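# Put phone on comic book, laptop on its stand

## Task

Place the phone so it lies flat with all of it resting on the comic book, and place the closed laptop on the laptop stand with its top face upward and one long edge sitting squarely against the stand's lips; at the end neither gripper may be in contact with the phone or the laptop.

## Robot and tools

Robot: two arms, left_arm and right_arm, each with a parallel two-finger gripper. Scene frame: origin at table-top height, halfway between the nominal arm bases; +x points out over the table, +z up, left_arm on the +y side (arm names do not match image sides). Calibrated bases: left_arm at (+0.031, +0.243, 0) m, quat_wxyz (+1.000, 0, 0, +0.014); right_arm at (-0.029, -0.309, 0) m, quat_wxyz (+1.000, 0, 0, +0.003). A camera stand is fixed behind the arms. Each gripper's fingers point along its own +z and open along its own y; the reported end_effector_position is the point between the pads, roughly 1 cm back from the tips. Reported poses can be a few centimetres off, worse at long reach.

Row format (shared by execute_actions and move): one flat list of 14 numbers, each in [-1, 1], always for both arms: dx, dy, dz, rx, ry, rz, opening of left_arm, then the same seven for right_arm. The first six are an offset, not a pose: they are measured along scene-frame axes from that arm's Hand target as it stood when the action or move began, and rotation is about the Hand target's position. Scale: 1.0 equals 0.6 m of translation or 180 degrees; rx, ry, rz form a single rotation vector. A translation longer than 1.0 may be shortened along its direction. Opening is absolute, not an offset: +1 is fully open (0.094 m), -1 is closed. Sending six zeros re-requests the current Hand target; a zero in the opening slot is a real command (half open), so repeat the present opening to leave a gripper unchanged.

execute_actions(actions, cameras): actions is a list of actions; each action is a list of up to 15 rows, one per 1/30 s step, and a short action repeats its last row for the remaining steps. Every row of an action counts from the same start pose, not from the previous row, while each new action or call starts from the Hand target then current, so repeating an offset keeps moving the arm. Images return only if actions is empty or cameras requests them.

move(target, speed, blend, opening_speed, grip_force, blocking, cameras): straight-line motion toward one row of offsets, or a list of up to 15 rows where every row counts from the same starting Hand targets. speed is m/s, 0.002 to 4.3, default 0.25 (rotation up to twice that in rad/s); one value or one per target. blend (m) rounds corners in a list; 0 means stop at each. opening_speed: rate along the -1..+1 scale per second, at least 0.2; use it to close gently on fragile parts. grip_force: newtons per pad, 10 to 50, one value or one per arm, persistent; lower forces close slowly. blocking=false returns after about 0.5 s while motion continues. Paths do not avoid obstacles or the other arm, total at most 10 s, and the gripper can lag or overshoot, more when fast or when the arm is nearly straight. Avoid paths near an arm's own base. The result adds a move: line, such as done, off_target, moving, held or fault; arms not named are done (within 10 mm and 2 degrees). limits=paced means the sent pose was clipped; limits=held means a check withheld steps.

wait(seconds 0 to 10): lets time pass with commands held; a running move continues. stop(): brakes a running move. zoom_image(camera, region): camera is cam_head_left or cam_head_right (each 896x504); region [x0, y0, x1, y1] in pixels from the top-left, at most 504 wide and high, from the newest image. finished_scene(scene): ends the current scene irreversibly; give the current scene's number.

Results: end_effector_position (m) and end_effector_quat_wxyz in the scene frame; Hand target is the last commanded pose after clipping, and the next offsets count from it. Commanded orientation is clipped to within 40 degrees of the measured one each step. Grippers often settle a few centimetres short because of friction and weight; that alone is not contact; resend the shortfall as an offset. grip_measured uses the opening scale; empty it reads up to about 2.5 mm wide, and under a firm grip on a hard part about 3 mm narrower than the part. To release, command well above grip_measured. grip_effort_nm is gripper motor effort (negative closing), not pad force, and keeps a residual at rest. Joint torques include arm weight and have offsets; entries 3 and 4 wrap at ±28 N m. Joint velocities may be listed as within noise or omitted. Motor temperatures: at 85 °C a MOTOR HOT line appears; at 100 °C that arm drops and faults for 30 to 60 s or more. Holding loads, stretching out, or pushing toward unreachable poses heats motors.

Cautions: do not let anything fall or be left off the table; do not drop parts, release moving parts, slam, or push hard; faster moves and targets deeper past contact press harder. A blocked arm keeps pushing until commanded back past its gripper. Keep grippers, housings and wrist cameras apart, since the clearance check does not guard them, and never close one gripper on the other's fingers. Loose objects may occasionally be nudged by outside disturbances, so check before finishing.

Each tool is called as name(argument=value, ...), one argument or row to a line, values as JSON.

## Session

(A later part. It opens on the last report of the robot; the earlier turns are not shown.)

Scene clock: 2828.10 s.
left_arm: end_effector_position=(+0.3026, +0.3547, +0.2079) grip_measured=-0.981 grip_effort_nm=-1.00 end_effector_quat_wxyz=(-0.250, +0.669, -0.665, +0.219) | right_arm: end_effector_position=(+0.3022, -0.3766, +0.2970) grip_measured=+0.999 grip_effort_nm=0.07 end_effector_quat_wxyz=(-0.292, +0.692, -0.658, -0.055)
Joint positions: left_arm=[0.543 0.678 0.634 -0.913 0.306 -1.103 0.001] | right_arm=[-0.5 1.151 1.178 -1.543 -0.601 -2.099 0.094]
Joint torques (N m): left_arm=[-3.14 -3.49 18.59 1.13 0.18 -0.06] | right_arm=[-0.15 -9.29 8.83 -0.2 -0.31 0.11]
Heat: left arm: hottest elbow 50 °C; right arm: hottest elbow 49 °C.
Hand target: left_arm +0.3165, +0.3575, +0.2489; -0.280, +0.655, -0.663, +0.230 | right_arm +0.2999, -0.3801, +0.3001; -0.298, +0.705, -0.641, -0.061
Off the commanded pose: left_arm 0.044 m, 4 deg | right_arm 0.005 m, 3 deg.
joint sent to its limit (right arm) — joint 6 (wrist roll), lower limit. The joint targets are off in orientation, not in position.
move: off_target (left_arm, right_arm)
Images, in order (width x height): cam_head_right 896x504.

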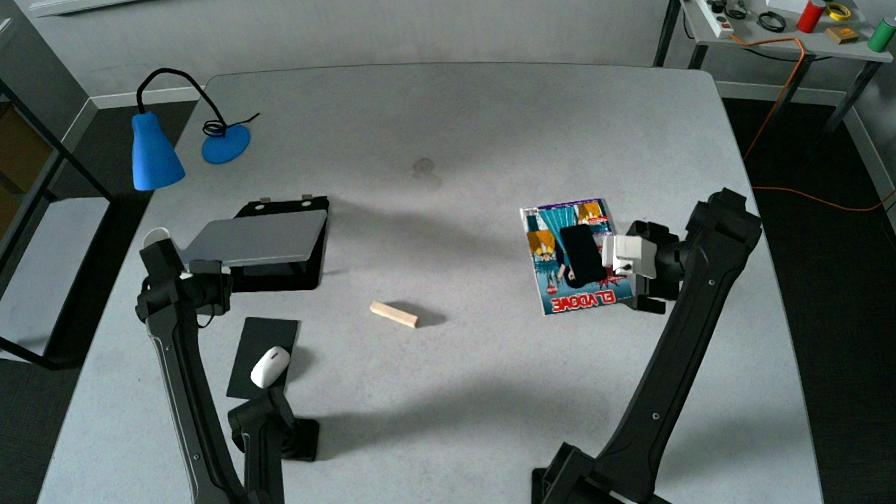

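move(
  target=[0.0587, 0.0041, -0.0313, 0.0, 0.0, 0.0, -1.0, 0, 0, 0, 0, 0, 0, 1.0],
  speed=0.06,
  cameras=["cam_head_right", "cam_head_left"],
)

zoom_image(
  camera="cam_head_right",
  region=[160, 140, 360, 310],
)

zoom_image(
  camera="cam_head_left",
  region=[150, 140, 350, 320],
)

Scene clock: 2842.20 s.
left_arm: end_effector_position=(+0.3302, +0.3538, +0.1959) grip_measured=-0.981 grip_effort_nm=-1.00 end_effector_quat_wxyz=(-0.248, +0.669, -0.666, +0.218) | right_arm: end_effector_position=(+0.3022, -0.3766, +0.2970) grip_measured=+0.999 grip_effort_nm=0.07 end_effector_quat_wxyz=(-0.292, +0.692, -0.658, -0.055)
Joint positions: left_arm=[0.471 0.765 0.634 -0.814 0.266 -1.161 0.001] | right_arm=[-0.5 1.151 1.178 -1.543 -0.601 -2.099 0.094]
Joint torques (N m): left_arm=[-2.55 -2.96 17.55 2.15 -0.03 -0.07] | right_arm=[-0.15 -9.23 8.81 -0.2 -0.3 0.1]
Heat: left arm: hottest elbow 54 °C; right arm: hottest elbow 49 °C.
Hand target: left_arm +0.3517, +0.3599, +0.2302; -0.280, +0.655, -0.663, +0.230 | right_arm +0.2999, -0.3801, +0.3001; -0.298, +0.705, -0.641, -0.061
Off the commanded pose: left_arm 0.041 m, 4 deg | right_arm 0.005 m, 3 deg.
joint sent to its limit (right arm) — joint 6 (wrist roll), lower limit. The joint targets are off in orientation, not in position.
move: off_target (left_arm, right_arm)

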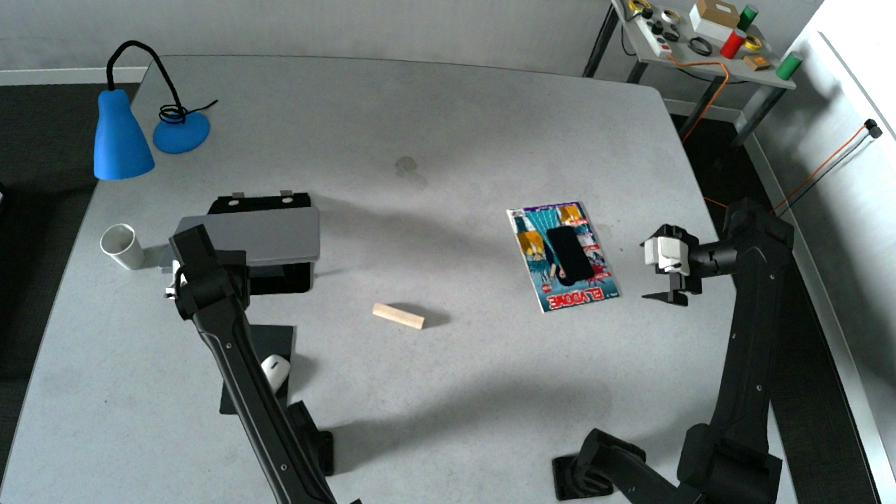

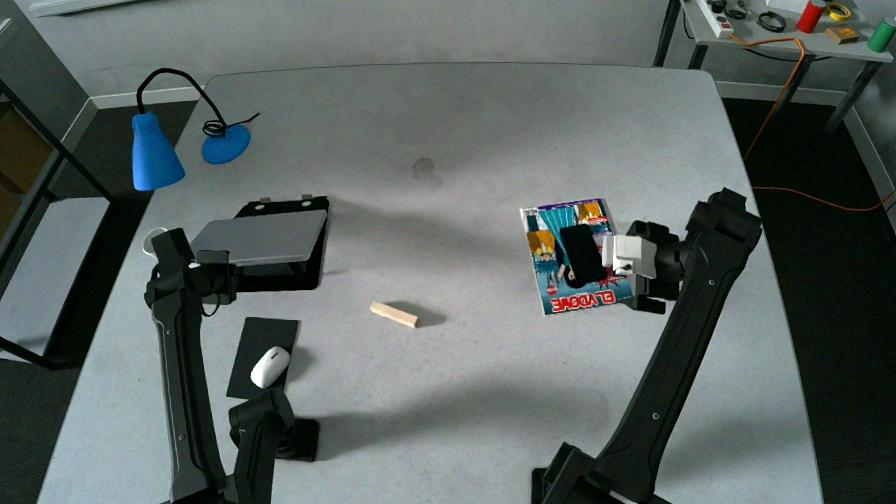

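Scaled by 2.520.

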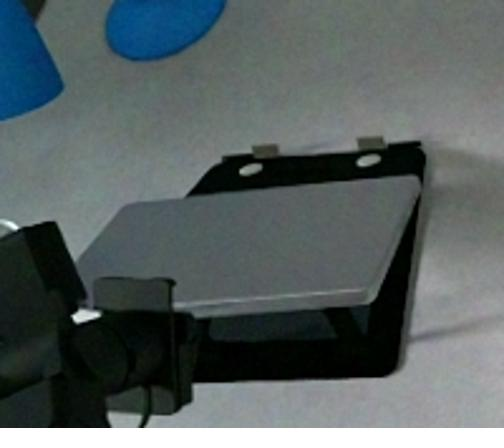

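Scaled by 2.520.

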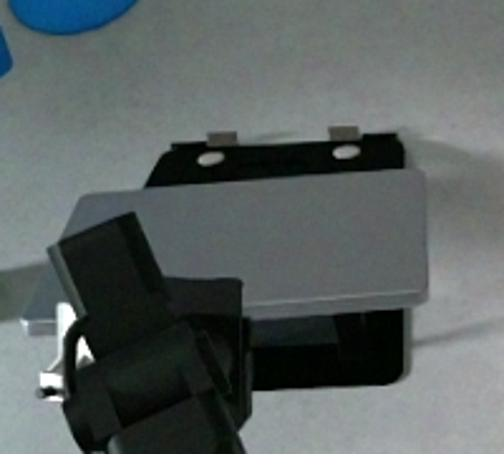

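move(
  target=[0.044, 0.003, -0.0235, 0.0, 0.0, 0.0, -1.0, 0, 0, 0, 0, 0, 0, 1.0],
  speed=0.06,
  cameras=["cam_head_right", "cam_head_left"],
)

zoom_image(
  camera="cam_head_right",
  region=[160, 140, 360, 310],
)

zoom_image(
  camera="cam_head_left",
  region=[150, 140, 350, 320],
)

Scene clock: 2847.83 s.
left_arm: end_effector_position=(+0.3542, +0.3558, +0.1817) grip_measured=-0.981 grip_effort_nm=-1.00 end_effector_quat_wxyz=(-0.248, +0.669, -0.667, +0.217) | right_arm: end_effector_position=(+0.3022, -0.3766, +0.2970) grip_measured=+0.999 grip_effort_nm=0.07 end_effector_quat_wxyz=(-0.292, +0.692, -0.658, -0.055)
Joint positions: left_arm=[0.429 0.851 0.634 -0.721 0.239 -1.194 0.001] | right_arm=[-0.5 1.151 1.178 -1.543 -0.601 -2.099 0.094]
Joint torques (N m): left_arm=[-2.96 -4.6 17.14 1.87 -0.08 -0.02] | right_arm=[-0.15 -9.23 8.81 -0.21 -0.3 0.11]
Motor temperatures (°C): left_arm=[22 26 55 24 27 24 30] | right_arm=[26 34 49 25 24 23 25]
Heat: left arm: hottest elbow 55 °C; right arm: hottest elbow 49 °C.
Hand target: left_arm +0.3781, +0.3618, +0.2161; -0.280, +0.655, -0.663, +0.230 | right_arm +0.2999, -0.3801, +0.3001; -0.298, +0.705, -0.641, -0.061
Off the commanded pose: left_arm 0.042 m, 4 deg | right_arm 0.005 m, 3 deg.
joint sent to its limit (right arm) — joint 6 (wrist roll), lower limit. The joint targets are off in orientation, not in position.
move: off_target (left_arm, right_arm)

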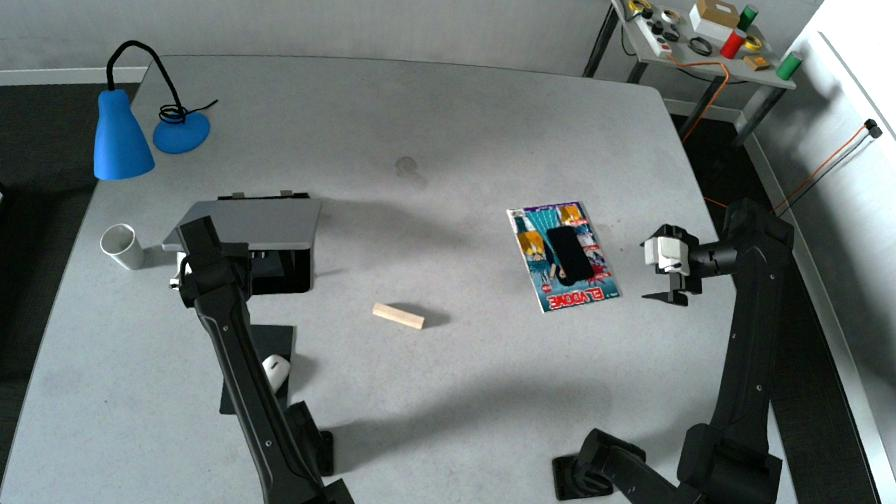

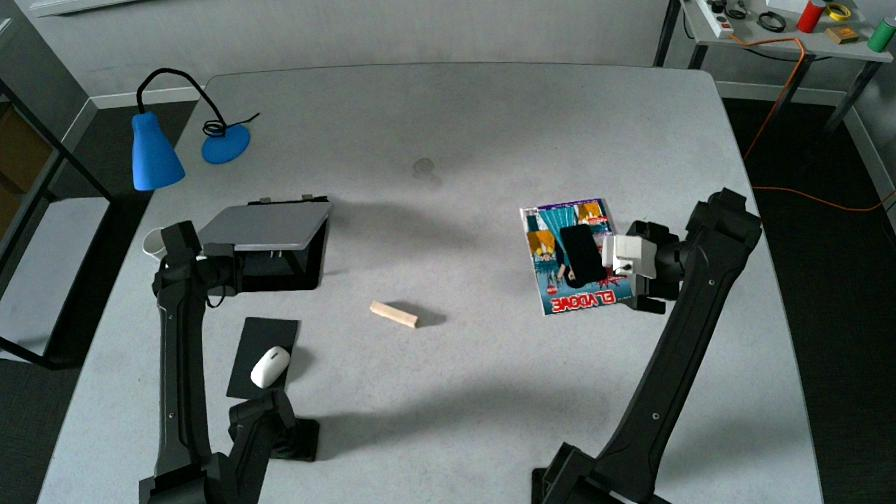

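Scaled by 2.520.

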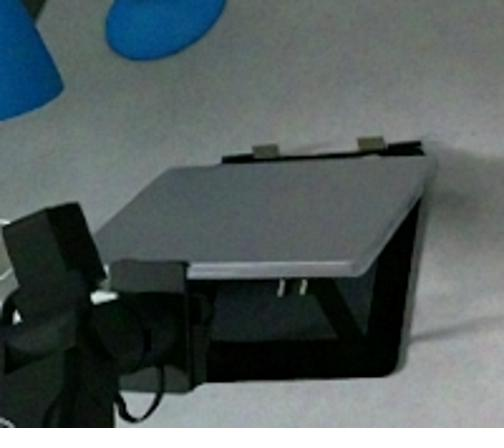

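Scaled by 2.520.

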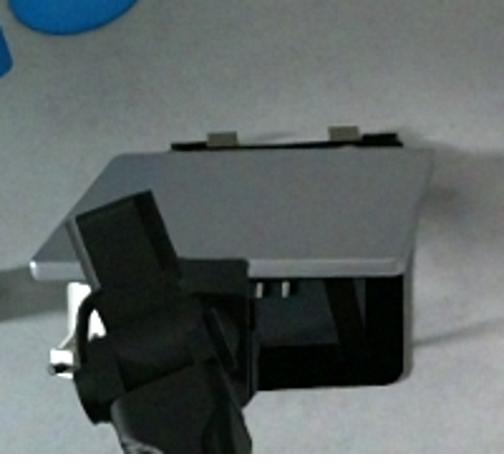

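move(
  target=[0.044, 0.0, -0.0235, 0.0, 0.0, 0.0, -1.0, 0, 0, 0, 0, 0, 0, 1.0],
  speed=0.05,
  cameras=["cam_head_right", "cam_head_left"],
)

zoom_image(
  camera="cam_head_right",
  region=[160, 140, 360, 310],
)

zoom_image(
  camera="cam_head_left",
  region=[150, 140, 350, 320],
)

Scene clock: 2860.73 s.
left_arm: end_effector_position=(+0.3761, +0.3552, +0.1654) grip_measured=-0.981 grip_effort_nm=-1.00 end_effector_quat_wxyz=(-0.246, +0.669, -0.668, +0.214) | right_arm: end_effector_position=(+0.3022, -0.3766, +0.2970) grip_measured=+0.999 grip_effort_nm=0.07 end_effector_quat_wxyz=(-0.292, +0.692, -0.658, -0.055)
Joint positions: left_arm=[0.388 0.936 0.634 -0.634 0.212 -1.226 0.001] | right_arm=[-0.5 1.151 1.178 -1.543 -0.601 -2.099 0.094]
Joint torques (N m): left_arm=[-2.61 -4.84 17.88 2.15 -0.09 -0.01] | right_arm=[0.03 -9.23 8.83 -0.18 -0.31 0.1]
Motor temperatures (°C): left_arm=[22 26 56 24 27 24 30] | right_arm=[26 34 49 25 24 23 25]
Heat: left arm: hottest elbow 56 °C; right arm: hottest elbow 49 °C.
Hand target: left_arm +0.4045, +0.3617, +0.2021; -0.280, +0.655, -0.663, +0.230 | right_arm +0.2999, -0.3801, +0.3001; -0.298, +0.705, -0.641, -0.061
Off the commanded pose: left_arm 0.047 m, 5 deg | right_arm 0.005 m, 3 deg.
joint sent to its limit (right arm) — joint 6 (wrist roll), lower limit. The joint targets are off in orientation, not in position.
move: off_target (left_arm, right_arm)

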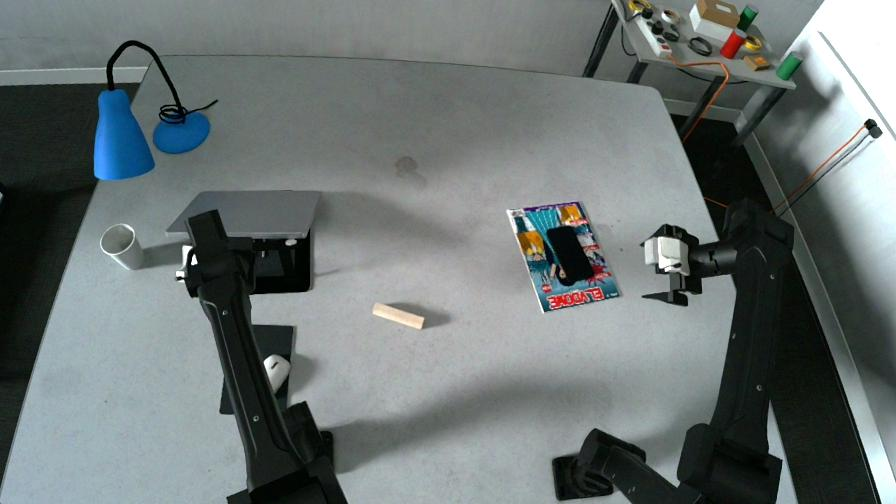

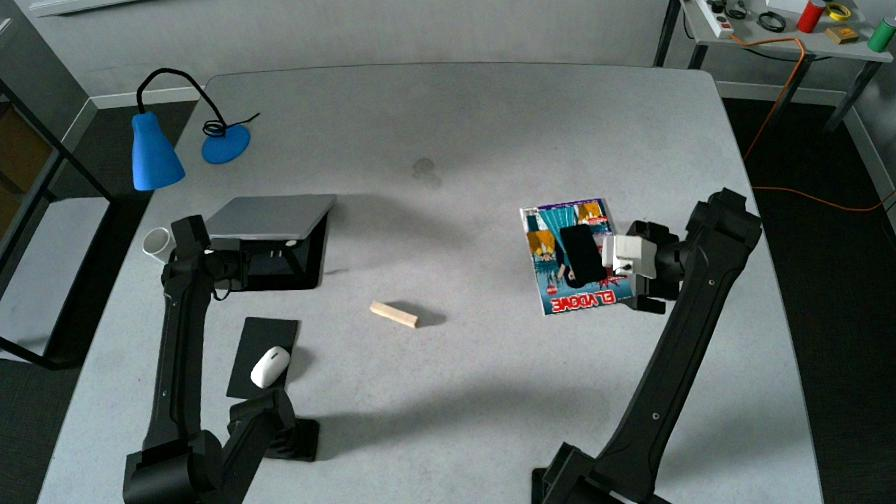

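Scaled by 2.520.

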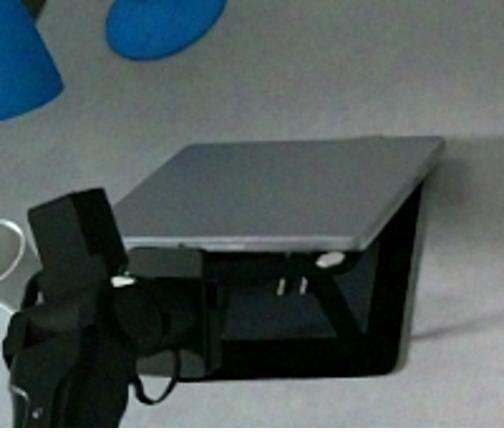

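Scaled by 2.520.

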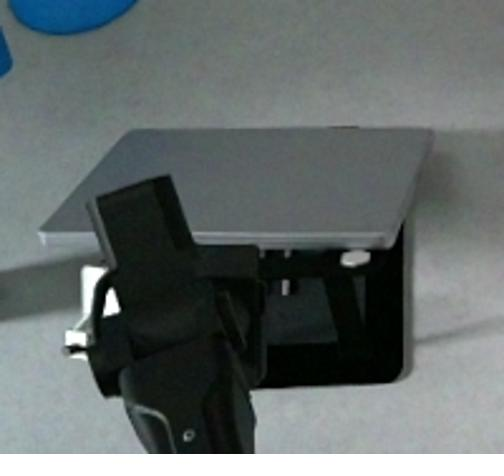

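move(
  target=[0.0067, -0.0917, 0.005, 0.0, 0.0, 0.0, -1.0, 0, 0, 0, 0, 0, 0, 1.0],
  speed=0.12,
  cameras=["cam_head_right", "cam_head_left"],
)

zoom_image(
  camera="cam_head_right",
  region=[160, 140, 360, 310],
)

zoom_image(
  camera="cam_head_left",
  region=[150, 140, 350, 320],
)

Scene clock: 2906.53 s.
left_arm: end_effector_position=(+0.3878, +0.3073, +0.1702) grip_measured=-0.981 grip_effort_nm=-1.00 end_effector_quat_wxyz=(-0.249, +0.667, -0.670, +0.208) | right_arm: end_effector_position=(+0.3022, -0.3766, +0.2970) grip_measured=+0.999 grip_effort_nm=0.07 end_effector_quat_wxyz=(-0.292, +0.692, -0.658, -0.055)
Joint positions: left_arm=[0.19 0.914 0.634 -0.634 0.08 -1.375 0.001] | right_arm=[-0.5 1.151 1.178 -1.543 -0.601 -2.099 0.094]
Joint torques (N m): left_arm=[-2.43 -6.36 16.28 2.09 -0.19 -0.04] | right_arm=[-0.21 -9.29 8.84 -0.21 -0.3 0.11]
Motor temperatures (°C): left_arm=[22 26 59 24 27 23 30] | right_arm=[26 34 49 25 24 23 25]
Heat: left arm: hottest elbow 59 °C; right arm: hottest elbow 49 °C.
Hand target: left_arm +0.4085, +0.3068, +0.2051; -0.280, +0.655, -0.663, +0.230 | right_arm +0.2999, -0.3801, +0.3001; -0.298, +0.705, -0.641, -0.061
Off the commanded pose: left_arm 0.041 m, 5 deg | right_arm 0.005 m, 3 deg.
joint sent to its limit (right arm) — joint 6 (wrist roll), lower limit. The joint targets are off in orientation, not in position.
move: off_target (left_arm, right_arm)

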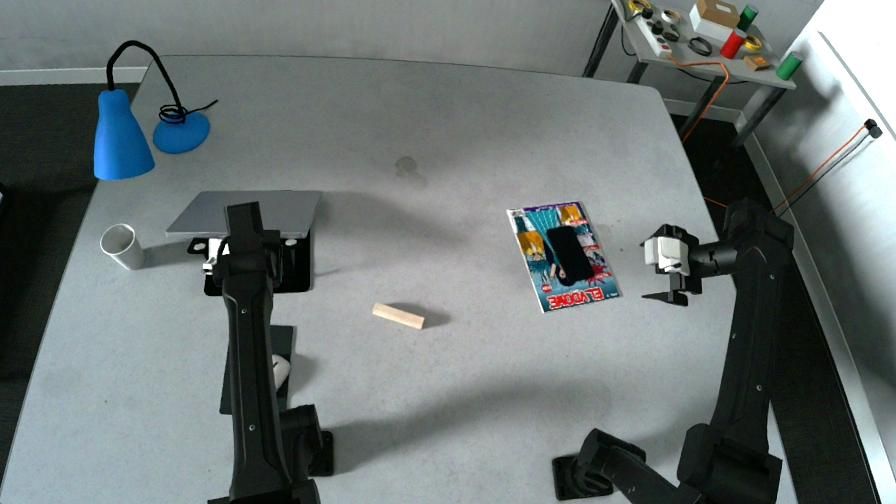

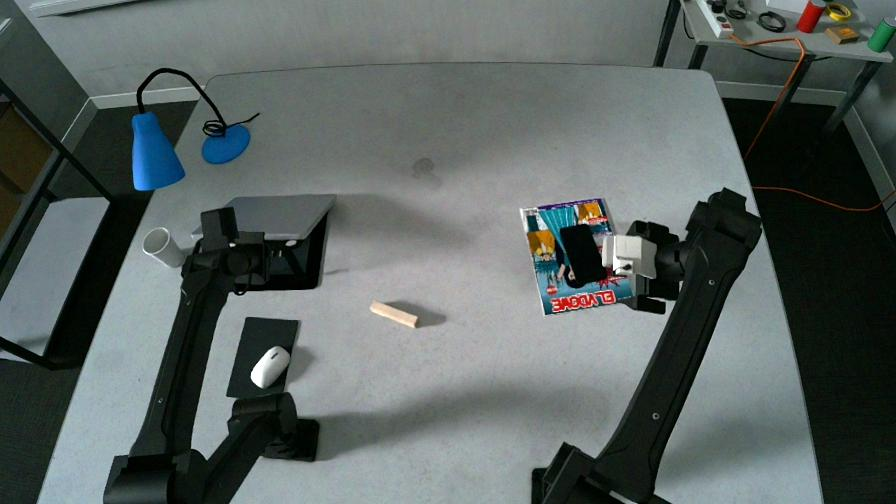

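Scaled by 2.520.

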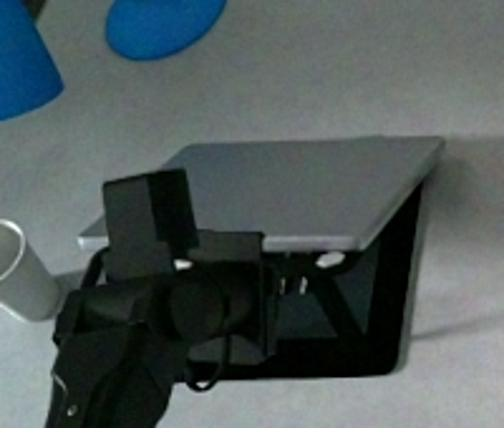

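Scaled by 2.520.

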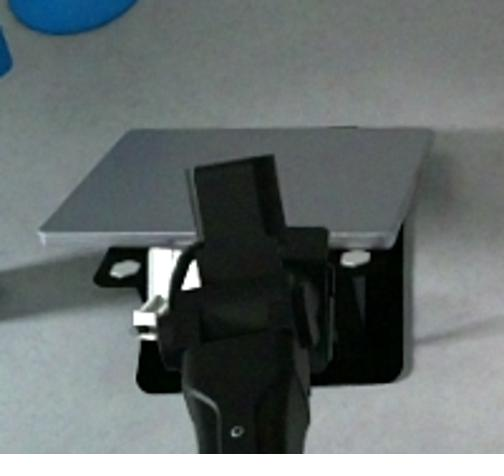

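move(
  target=[0.0513, 0.0167, -0.0373, 0.0, 0.0, 0.0, -1.0, 0, 0, 0, 0, 0, 0, 1.0],
  speed=0.06,
  cameras=["cam_head_right"],
)

zoom_image(
  camera="cam_head_right",
  region=[160, 140, 360, 310],
)

Scene clock: 2922.90 s.
left_arm: end_effector_position=(+0.4134, +0.3127, +0.1535) grip_measured=-0.981 grip_effort_nm=-0.99 end_effector_quat_wxyz=(-0.255, +0.665, -0.669, +0.213) | right_arm: end_effector_position=(+0.3022, -0.3766, +0.2970) grip_measured=+0.999 grip_effort_nm=0.07 end_effector_quat_wxyz=(-0.292, +0.692, -0.658, -0.055)
Joint positions: left_arm=[0.19 1.014 0.636 -0.519 0.082 -1.376 0.001] | right_arm=[-0.5 1.151 1.178 -1.543 -0.601 -2.099 0.094]
Joint torques (N m): left_arm=[-1.26 -6.71 16.75 1.94 0.01 0.03] | right_arm=[-0.03 -9.29 8.81 -0.2 -0.31 0.11]
Motor temperatures (°C): left_arm=[22 26 58 24 27 23 30] | right_arm=[26 34 49 25 24 23 25]
Heat: left arm: hottest elbow 58 °C; right arm: hottest elbow 49 °C.
Hand target: left_arm +0.4393, +0.3168, +0.1827; -0.280, +0.655, -0.663, +0.230 | right_arm +0.2999, -0.3801, +0.3001; -0.298, +0.705, -0.641, -0.061
Off the commanded pose: left_arm 0.039 m, 4 deg | right_arm 0.005 m, 3 deg.
joint sent to its limit (right arm) — joint 6 (wrist roll), lower limit. The joint targets are off in orientation, not in position.
move: off_target (left_arm, right_arm)
Images, in order (width x height): cam_head_right 896x504.

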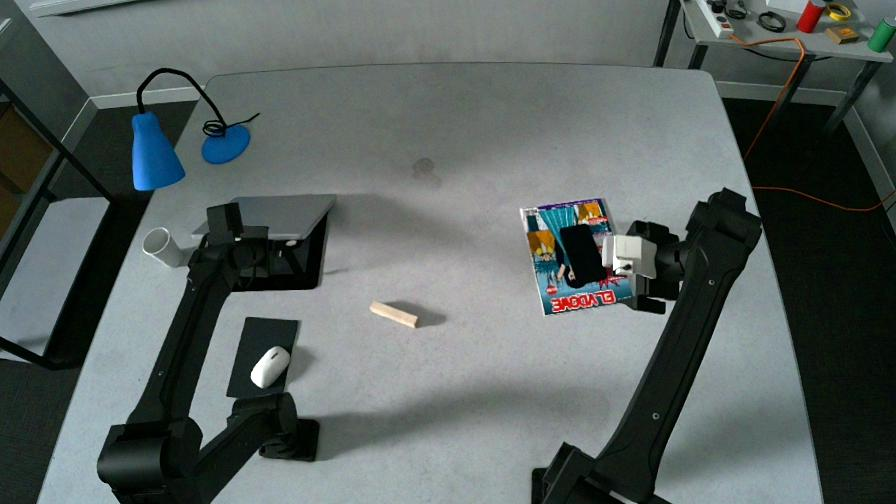

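Scaled by 2.520.

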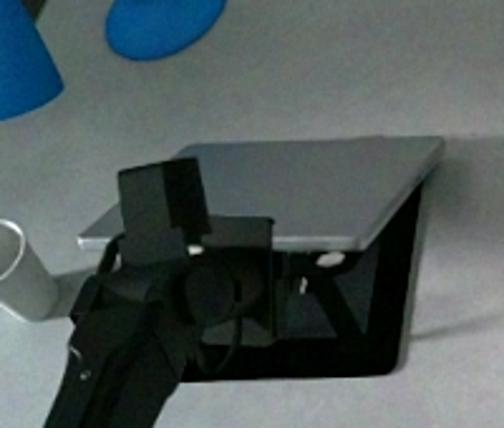

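move(
  target=[0.0367, 0.0025, -0.0195, 0.0, 0.0, 0.0, -1.0, 0, 0, 0, 0, 0, 0, 1.0],
  speed=0.05,
  cameras=["cam_head_right", "cam_head_left"],
)

zoom_image(
  camera="cam_head_right",
  region=[160, 140, 360, 310],
)

zoom_image(
  camera="cam_head_left",
  region=[150, 140, 350, 320],
)

Scene clock: 2927.10 s.
left_arm: end_effector_position=(+0.4330, +0.3172, +0.1424) grip_measured=-0.981 grip_effort_nm=-0.99 end_effector_quat_wxyz=(-0.255, +0.665, -0.669, +0.213) | right_arm: end_effector_position=(+0.3022, -0.3766, +0.2970) grip_measured=+0.999 grip_effort_nm=0.07 end_effector_quat_wxyz=(-0.292, +0.692, -0.658, -0.055)
Joint positions: left_arm=[0.19 1.095 0.656 -0.459 0.081 -1.376 0.001] | right_arm=[-0.5 1.151 1.178 -1.543 -0.601 -2.099 0.094]
Joint torques (N m): left_arm=[-2.67 -6.48 16.72 1.83 -0.2 -0.04] | right_arm=[-0.15 -9.23 8.81 -0.2 -0.3 0.11]
Motor temperatures (°C): left_arm=[22 26 57 24 27 23 30] | right_arm=[26 34 49 25 24 23 25]
Heat: left arm: hottest elbow 57 °C; right arm: hottest elbow 49 °C.
Hand target: left_arm +0.4614, +0.3183, +0.1711; -0.280, +0.655, -0.663, +0.230 | right_arm +0.2999, -0.3801, +0.3001; -0.298, +0.705, -0.641, -0.061
Off the commanded pose: left_arm 0.040 m, 4 deg | right_arm 0.005 m, 3 deg.
joint sent to its limit (right arm) — joint 6 (wrist roll), lower limit. The joint targets are off in orientation, not in position.
move: off_target (left_arm, right_arm)

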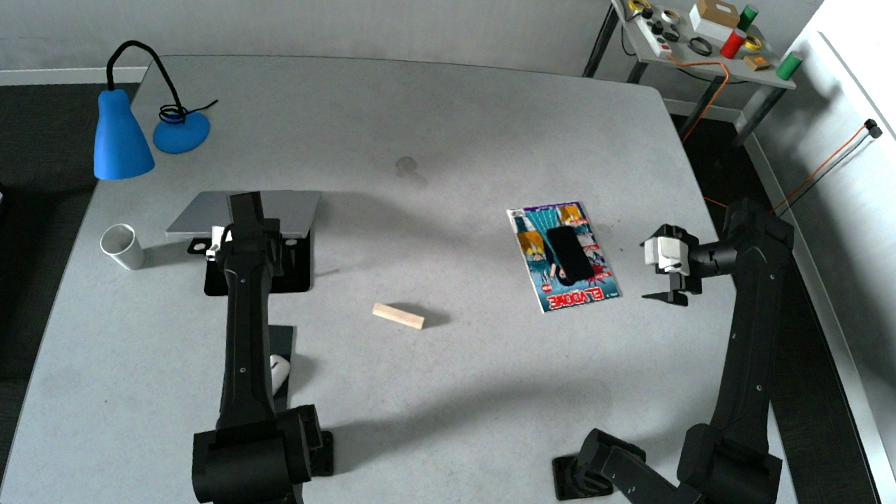

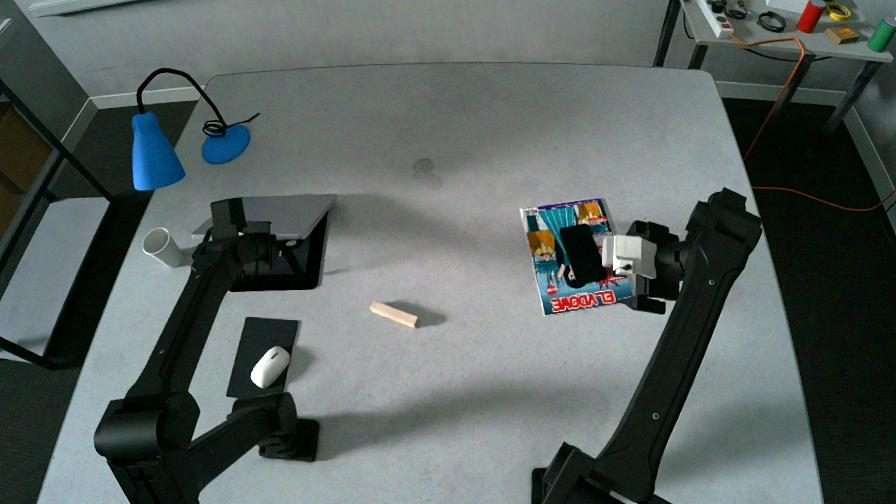

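Scaled by 2.520.

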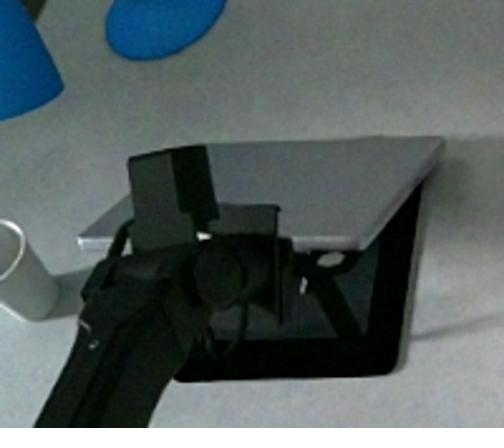

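Scaled by 2.520.

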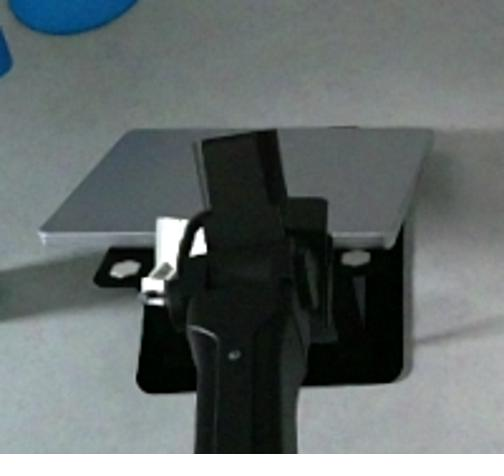

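zoom_image(
  camera="cam_head_right",
  region=[240, 205, 320, 265],
)

zoom_image(
  camera="cam_head_left",
  region=[250, 205, 330, 265],
)

Scaled by 6.300.

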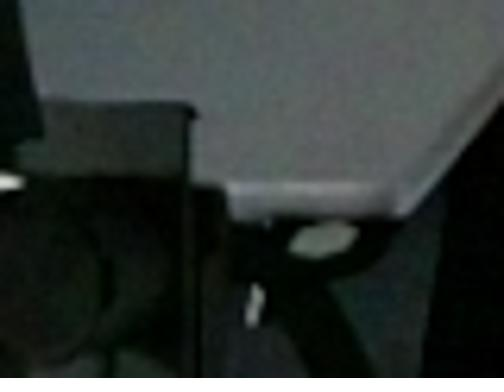

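Scaled by 6.300.

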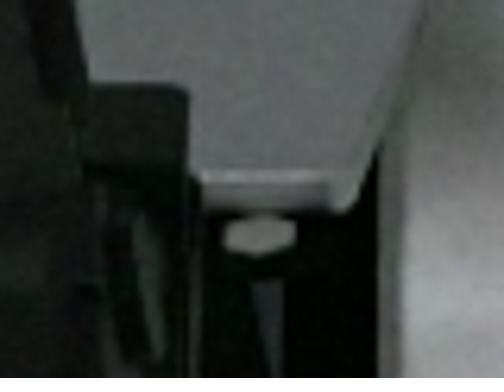

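move(
  target=[0.0258, 0.0018, -0.0137, 0.0, 0.0, 0.0, -1.0, 0, 0, 0, 0, 0, 0, 1.0],
  speed=0.05,
  cameras=["cam_head_right", "cam_head_left"],
)

zoom_image(
  camera="cam_head_right",
  region=[160, 140, 360, 310],
)

zoom_image(
  camera="cam_head_left",
  region=[150, 140, 350, 320],
)

Scene clock: 2936.77 s.
left_arm: end_effector_position=(+0.4446, +0.3167, +0.1338) grip_measured=-0.981 grip_effort_nm=-0.99 end_effector_quat_wxyz=(-0.252, +0.665, -0.670, +0.211) | right_arm: end_effector_position=(+0.3022, -0.3766, +0.2970) grip_measured=+0.999 grip_effort_nm=0.07 end_effector_quat_wxyz=(-0.292, +0.692, -0.658, -0.055)
Joint positions: left_arm=[0.182 1.147 0.67 -0.428 0.079 -1.38 0.001] | right_arm=[-0.5 1.151 1.178 -1.543 -0.601 -2.099 0.094]
Joint torques (N m): left_arm=[-2.55 -7.06 16.8 2.24 -0.23 0.02] | right_arm=[-0.15 -9.17 8.79 -0.2 -0.3 0.11]
Motor temperatures (°C): left_arm=[22 26 57 24 27 23 30] | right_arm=[26 34 49 25 24 23 25]
Heat: left arm: hottest elbow 57 °C; right arm: hottest elbow 49 °C.
Hand target: left_arm +0.4769, +0.3192, +0.1628; -0.280, +0.655, -0.663, +0.230 | right_arm +0.2999, -0.3801, +0.3001; -0.298, +0.705, -0.641, -0.061
Off the commanded pose: left_arm 0.044 m, 4 deg | right_arm 0.005 m, 3 deg.
joint sent to its limit (right arm) — joint 6 (wrist roll), lower limit. The joint targets are off in orientation, not in position.
move: off_target (left_arm, right_arm)

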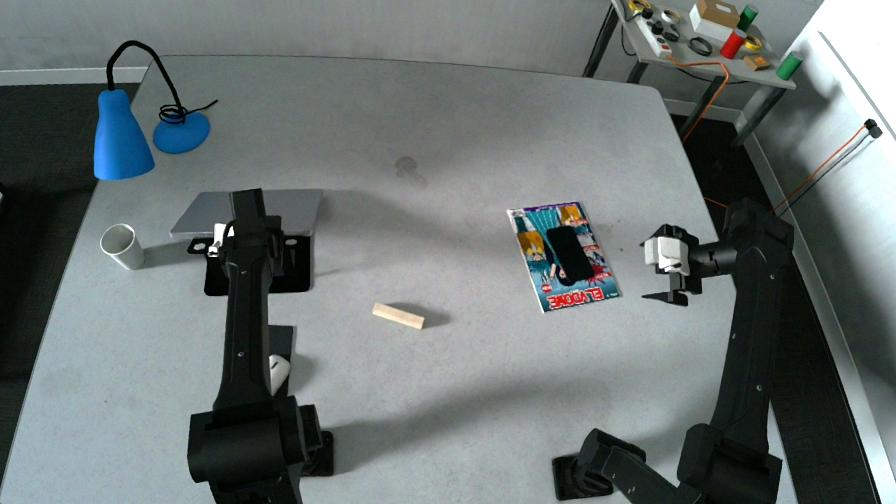

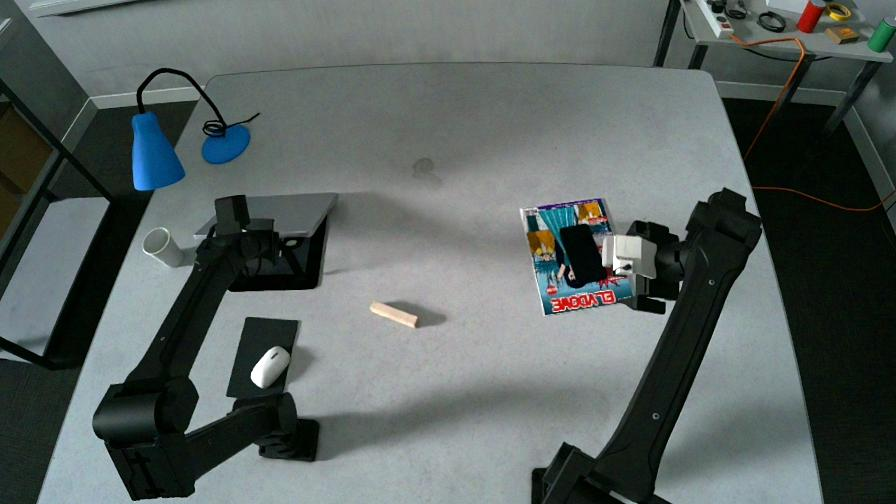

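Scaled by 2.520.

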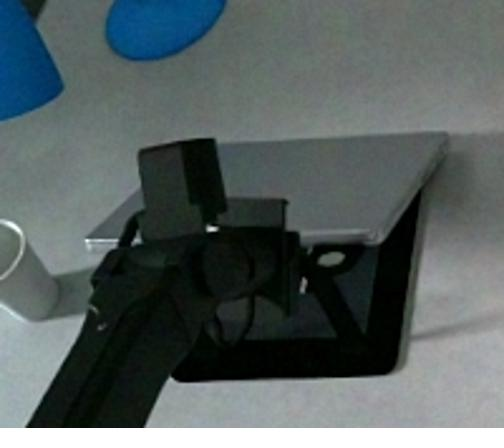

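Scaled by 2.520.

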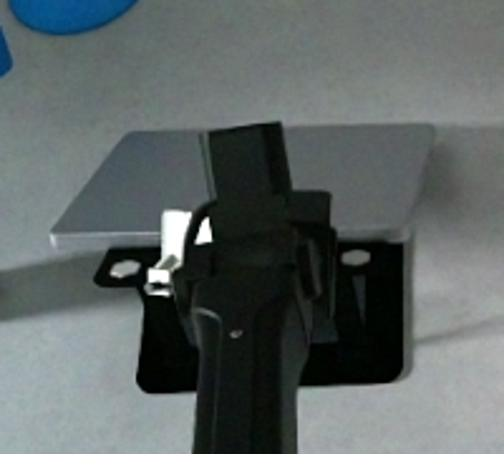

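move(
  target=[0.0177, 0.0012, -0.0094, 0.0, 0.0, 0.0, -1.0, 0, 0, 0, 0, 0, 0, 1.0],
  speed=0.05,
  cameras=["cam_head_right", "cam_head_left"],
)

zoom_image(
  camera="cam_head_right",
  region=[160, 140, 360, 310],
)

zoom_image(
  camera="cam_head_left",
  region=[150, 140, 350, 320],
)

Scene clock: 2943.93 s.
left_arm: end_effector_position=(+0.4522, +0.3167, +0.1278) grip_measured=-0.981 grip_effort_nm=-0.99 end_effector_quat_wxyz=(-0.249, +0.666, -0.671, +0.210) | right_arm: end_effector_position=(+0.3022, -0.3766, +0.2970) grip_measured=+0.999 grip_effort_nm=0.07 end_effector_quat_wxyz=(-0.292, +0.692, -0.658, -0.055)
Joint positions: left_arm=[0.177 1.181 0.68 -0.409 0.077 -1.385 0.001] | right_arm=[-0.5 1.151 1.178 -1.543 -0.601 -2.099 0.094]
Joint torques (N m): left_arm=[-2.49 -7.18 17.1 2.33 -0.28 0] | right_arm=[-0.21 -9.29 8.83 -0.2 -0.3 0.1]
Motor temperatures (°C): left_arm=[22 26 55 24 27 23 30] | right_arm=[26 34 49 25 24 23 25]
Heat: left arm: hottest elbow 55 °C; right arm: hottest elbow 49 °C.
Hand target: left_arm +0.4875, +0.3200, +0.1571; -0.280, +0.655, -0.663, +0.230 | right_arm +0.2999, -0.3801, +0.3001; -0.298, +0.705, -0.641, -0.061
Off the commanded pose: left_arm 0.046 m, 4 deg | right_arm 0.005 m, 3 deg.
joint sent to its limit (right arm) — joint 6 (wrist roll), lower limit. The joint targets are off in orientation, not in position.
move: off_target (left_arm, right_arm)

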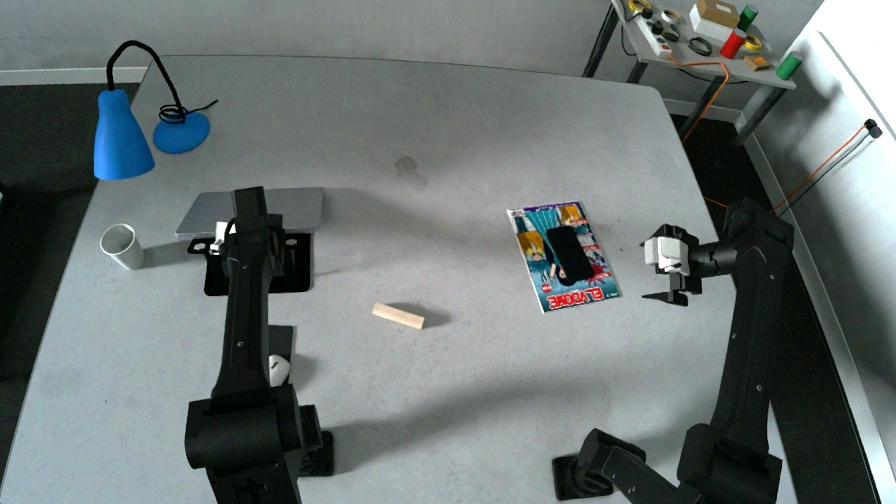

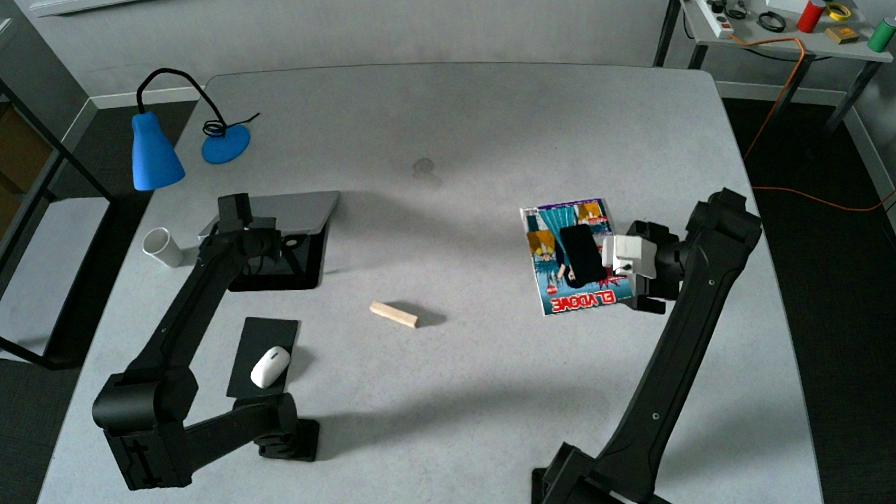

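Scaled by 2.520.

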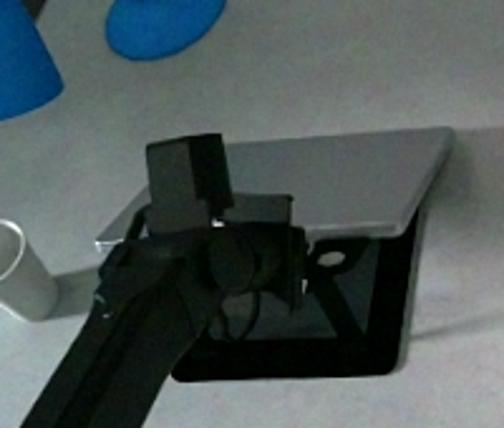

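Scaled by 2.520.

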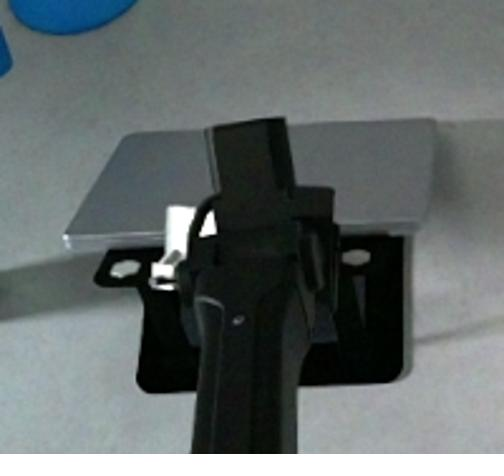

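move(
  target=[0.0147, 0.001, -0.0078, 0.0, 0.0, 0.0, -1.0, 0, 0, 0, 0, 0, 0, 1.0],
  speed=0.05,
  cameras=["cam_head_right", "cam_head_left"],
)

zoom_image(
  camera="cam_head_right",
  region=[160, 140, 360, 310],
)

zoom_image(
  camera="cam_head_left",
  region=[150, 140, 350, 320],
)

Scene clock: 2950.50 s.
left_arm: end_effector_position=(+0.4533, +0.3162, +0.1273) grip_measured=-0.981 grip_effort_nm=-0.99 end_effector_quat_wxyz=(-0.249, +0.667, -0.670, +0.211) | right_arm: end_effector_position=(+0.3022, -0.3766, +0.2970) grip_measured=+0.999 grip_effort_nm=0.07 end_effector_quat_wxyz=(-0.292, +0.692, -0.658, -0.055)
Joint positions: left_arm=[0.175 1.185 0.682 -0.407 0.076 -1.388 0.001] | right_arm=[-0.5 1.151 1.178 -1.543 -0.601 -2.099 0.094]
Joint torques (N m): left_arm=[-1.73 -5.07 17.55 2.86 -0.34 0.01] | right_arm=[-0.09 -9.23 8.81 -0.23 -0.31 0.1]
Motor temperatures (°C): left_arm=[22 26 56 24 27 23 30] | right_arm=[26 34 49 25 24 23 25]
Heat: left arm: hottest elbow 56 °C; right arm: hottest elbow 49 °C.
Hand target: left_arm +0.4963, +0.3207, +0.1524; -0.280, +0.655, -0.663, +0.230 | right_arm +0.2999, -0.3801, +0.3001; -0.298, +0.705, -0.641, -0.061
Off the commanded pose: left_arm 0.050 m, 4 deg | right_arm 0.005 m, 3 deg.
joint sent to its limit (right arm) — joint 6 (wrist roll), lower limit. The joint targets are off in orientation, not in position.
move: off_target (left_arm, right_arm)

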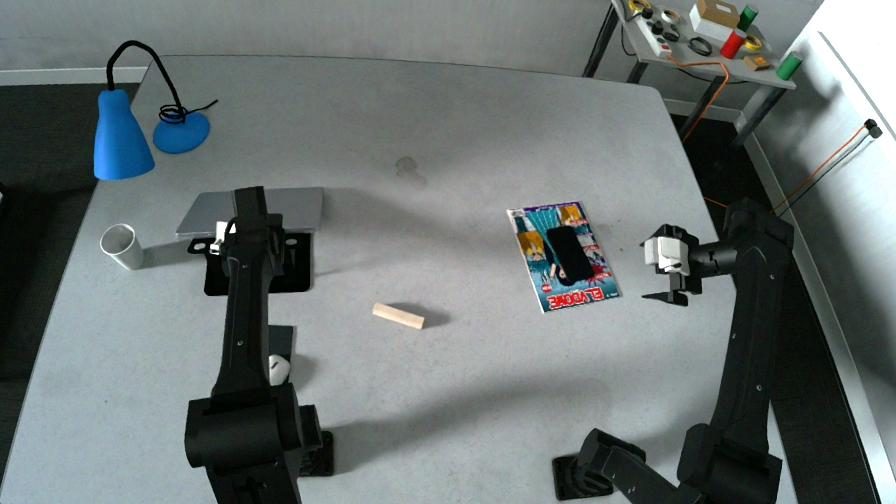

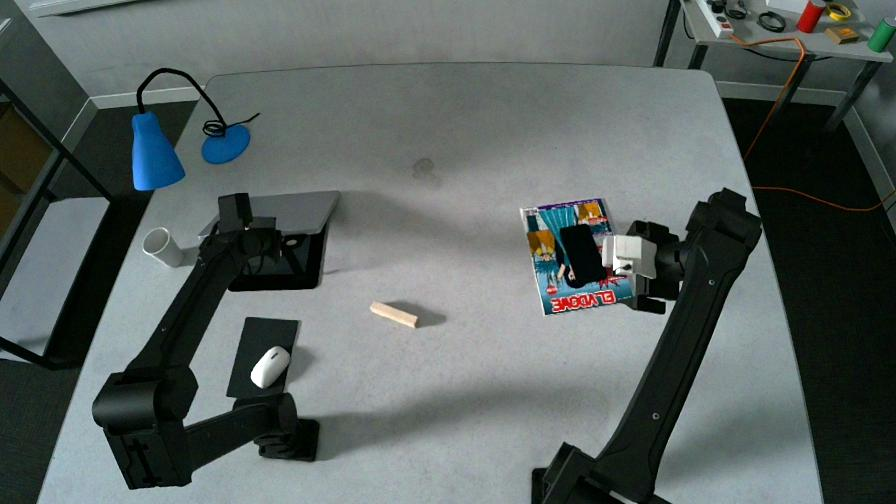

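Scaled by 2.520.

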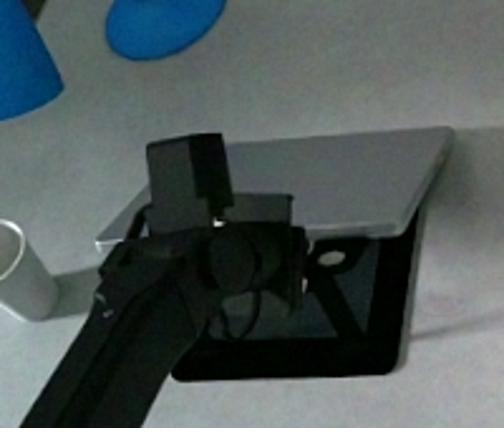

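Scaled by 2.520.

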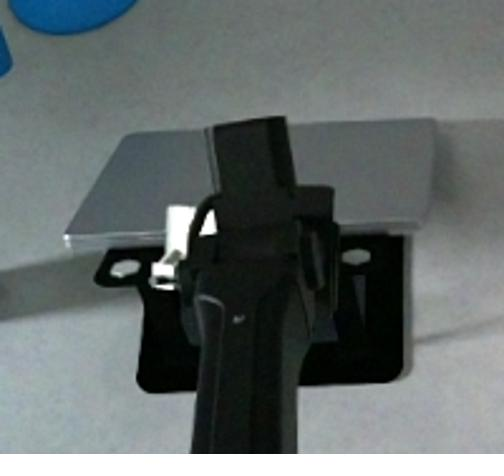

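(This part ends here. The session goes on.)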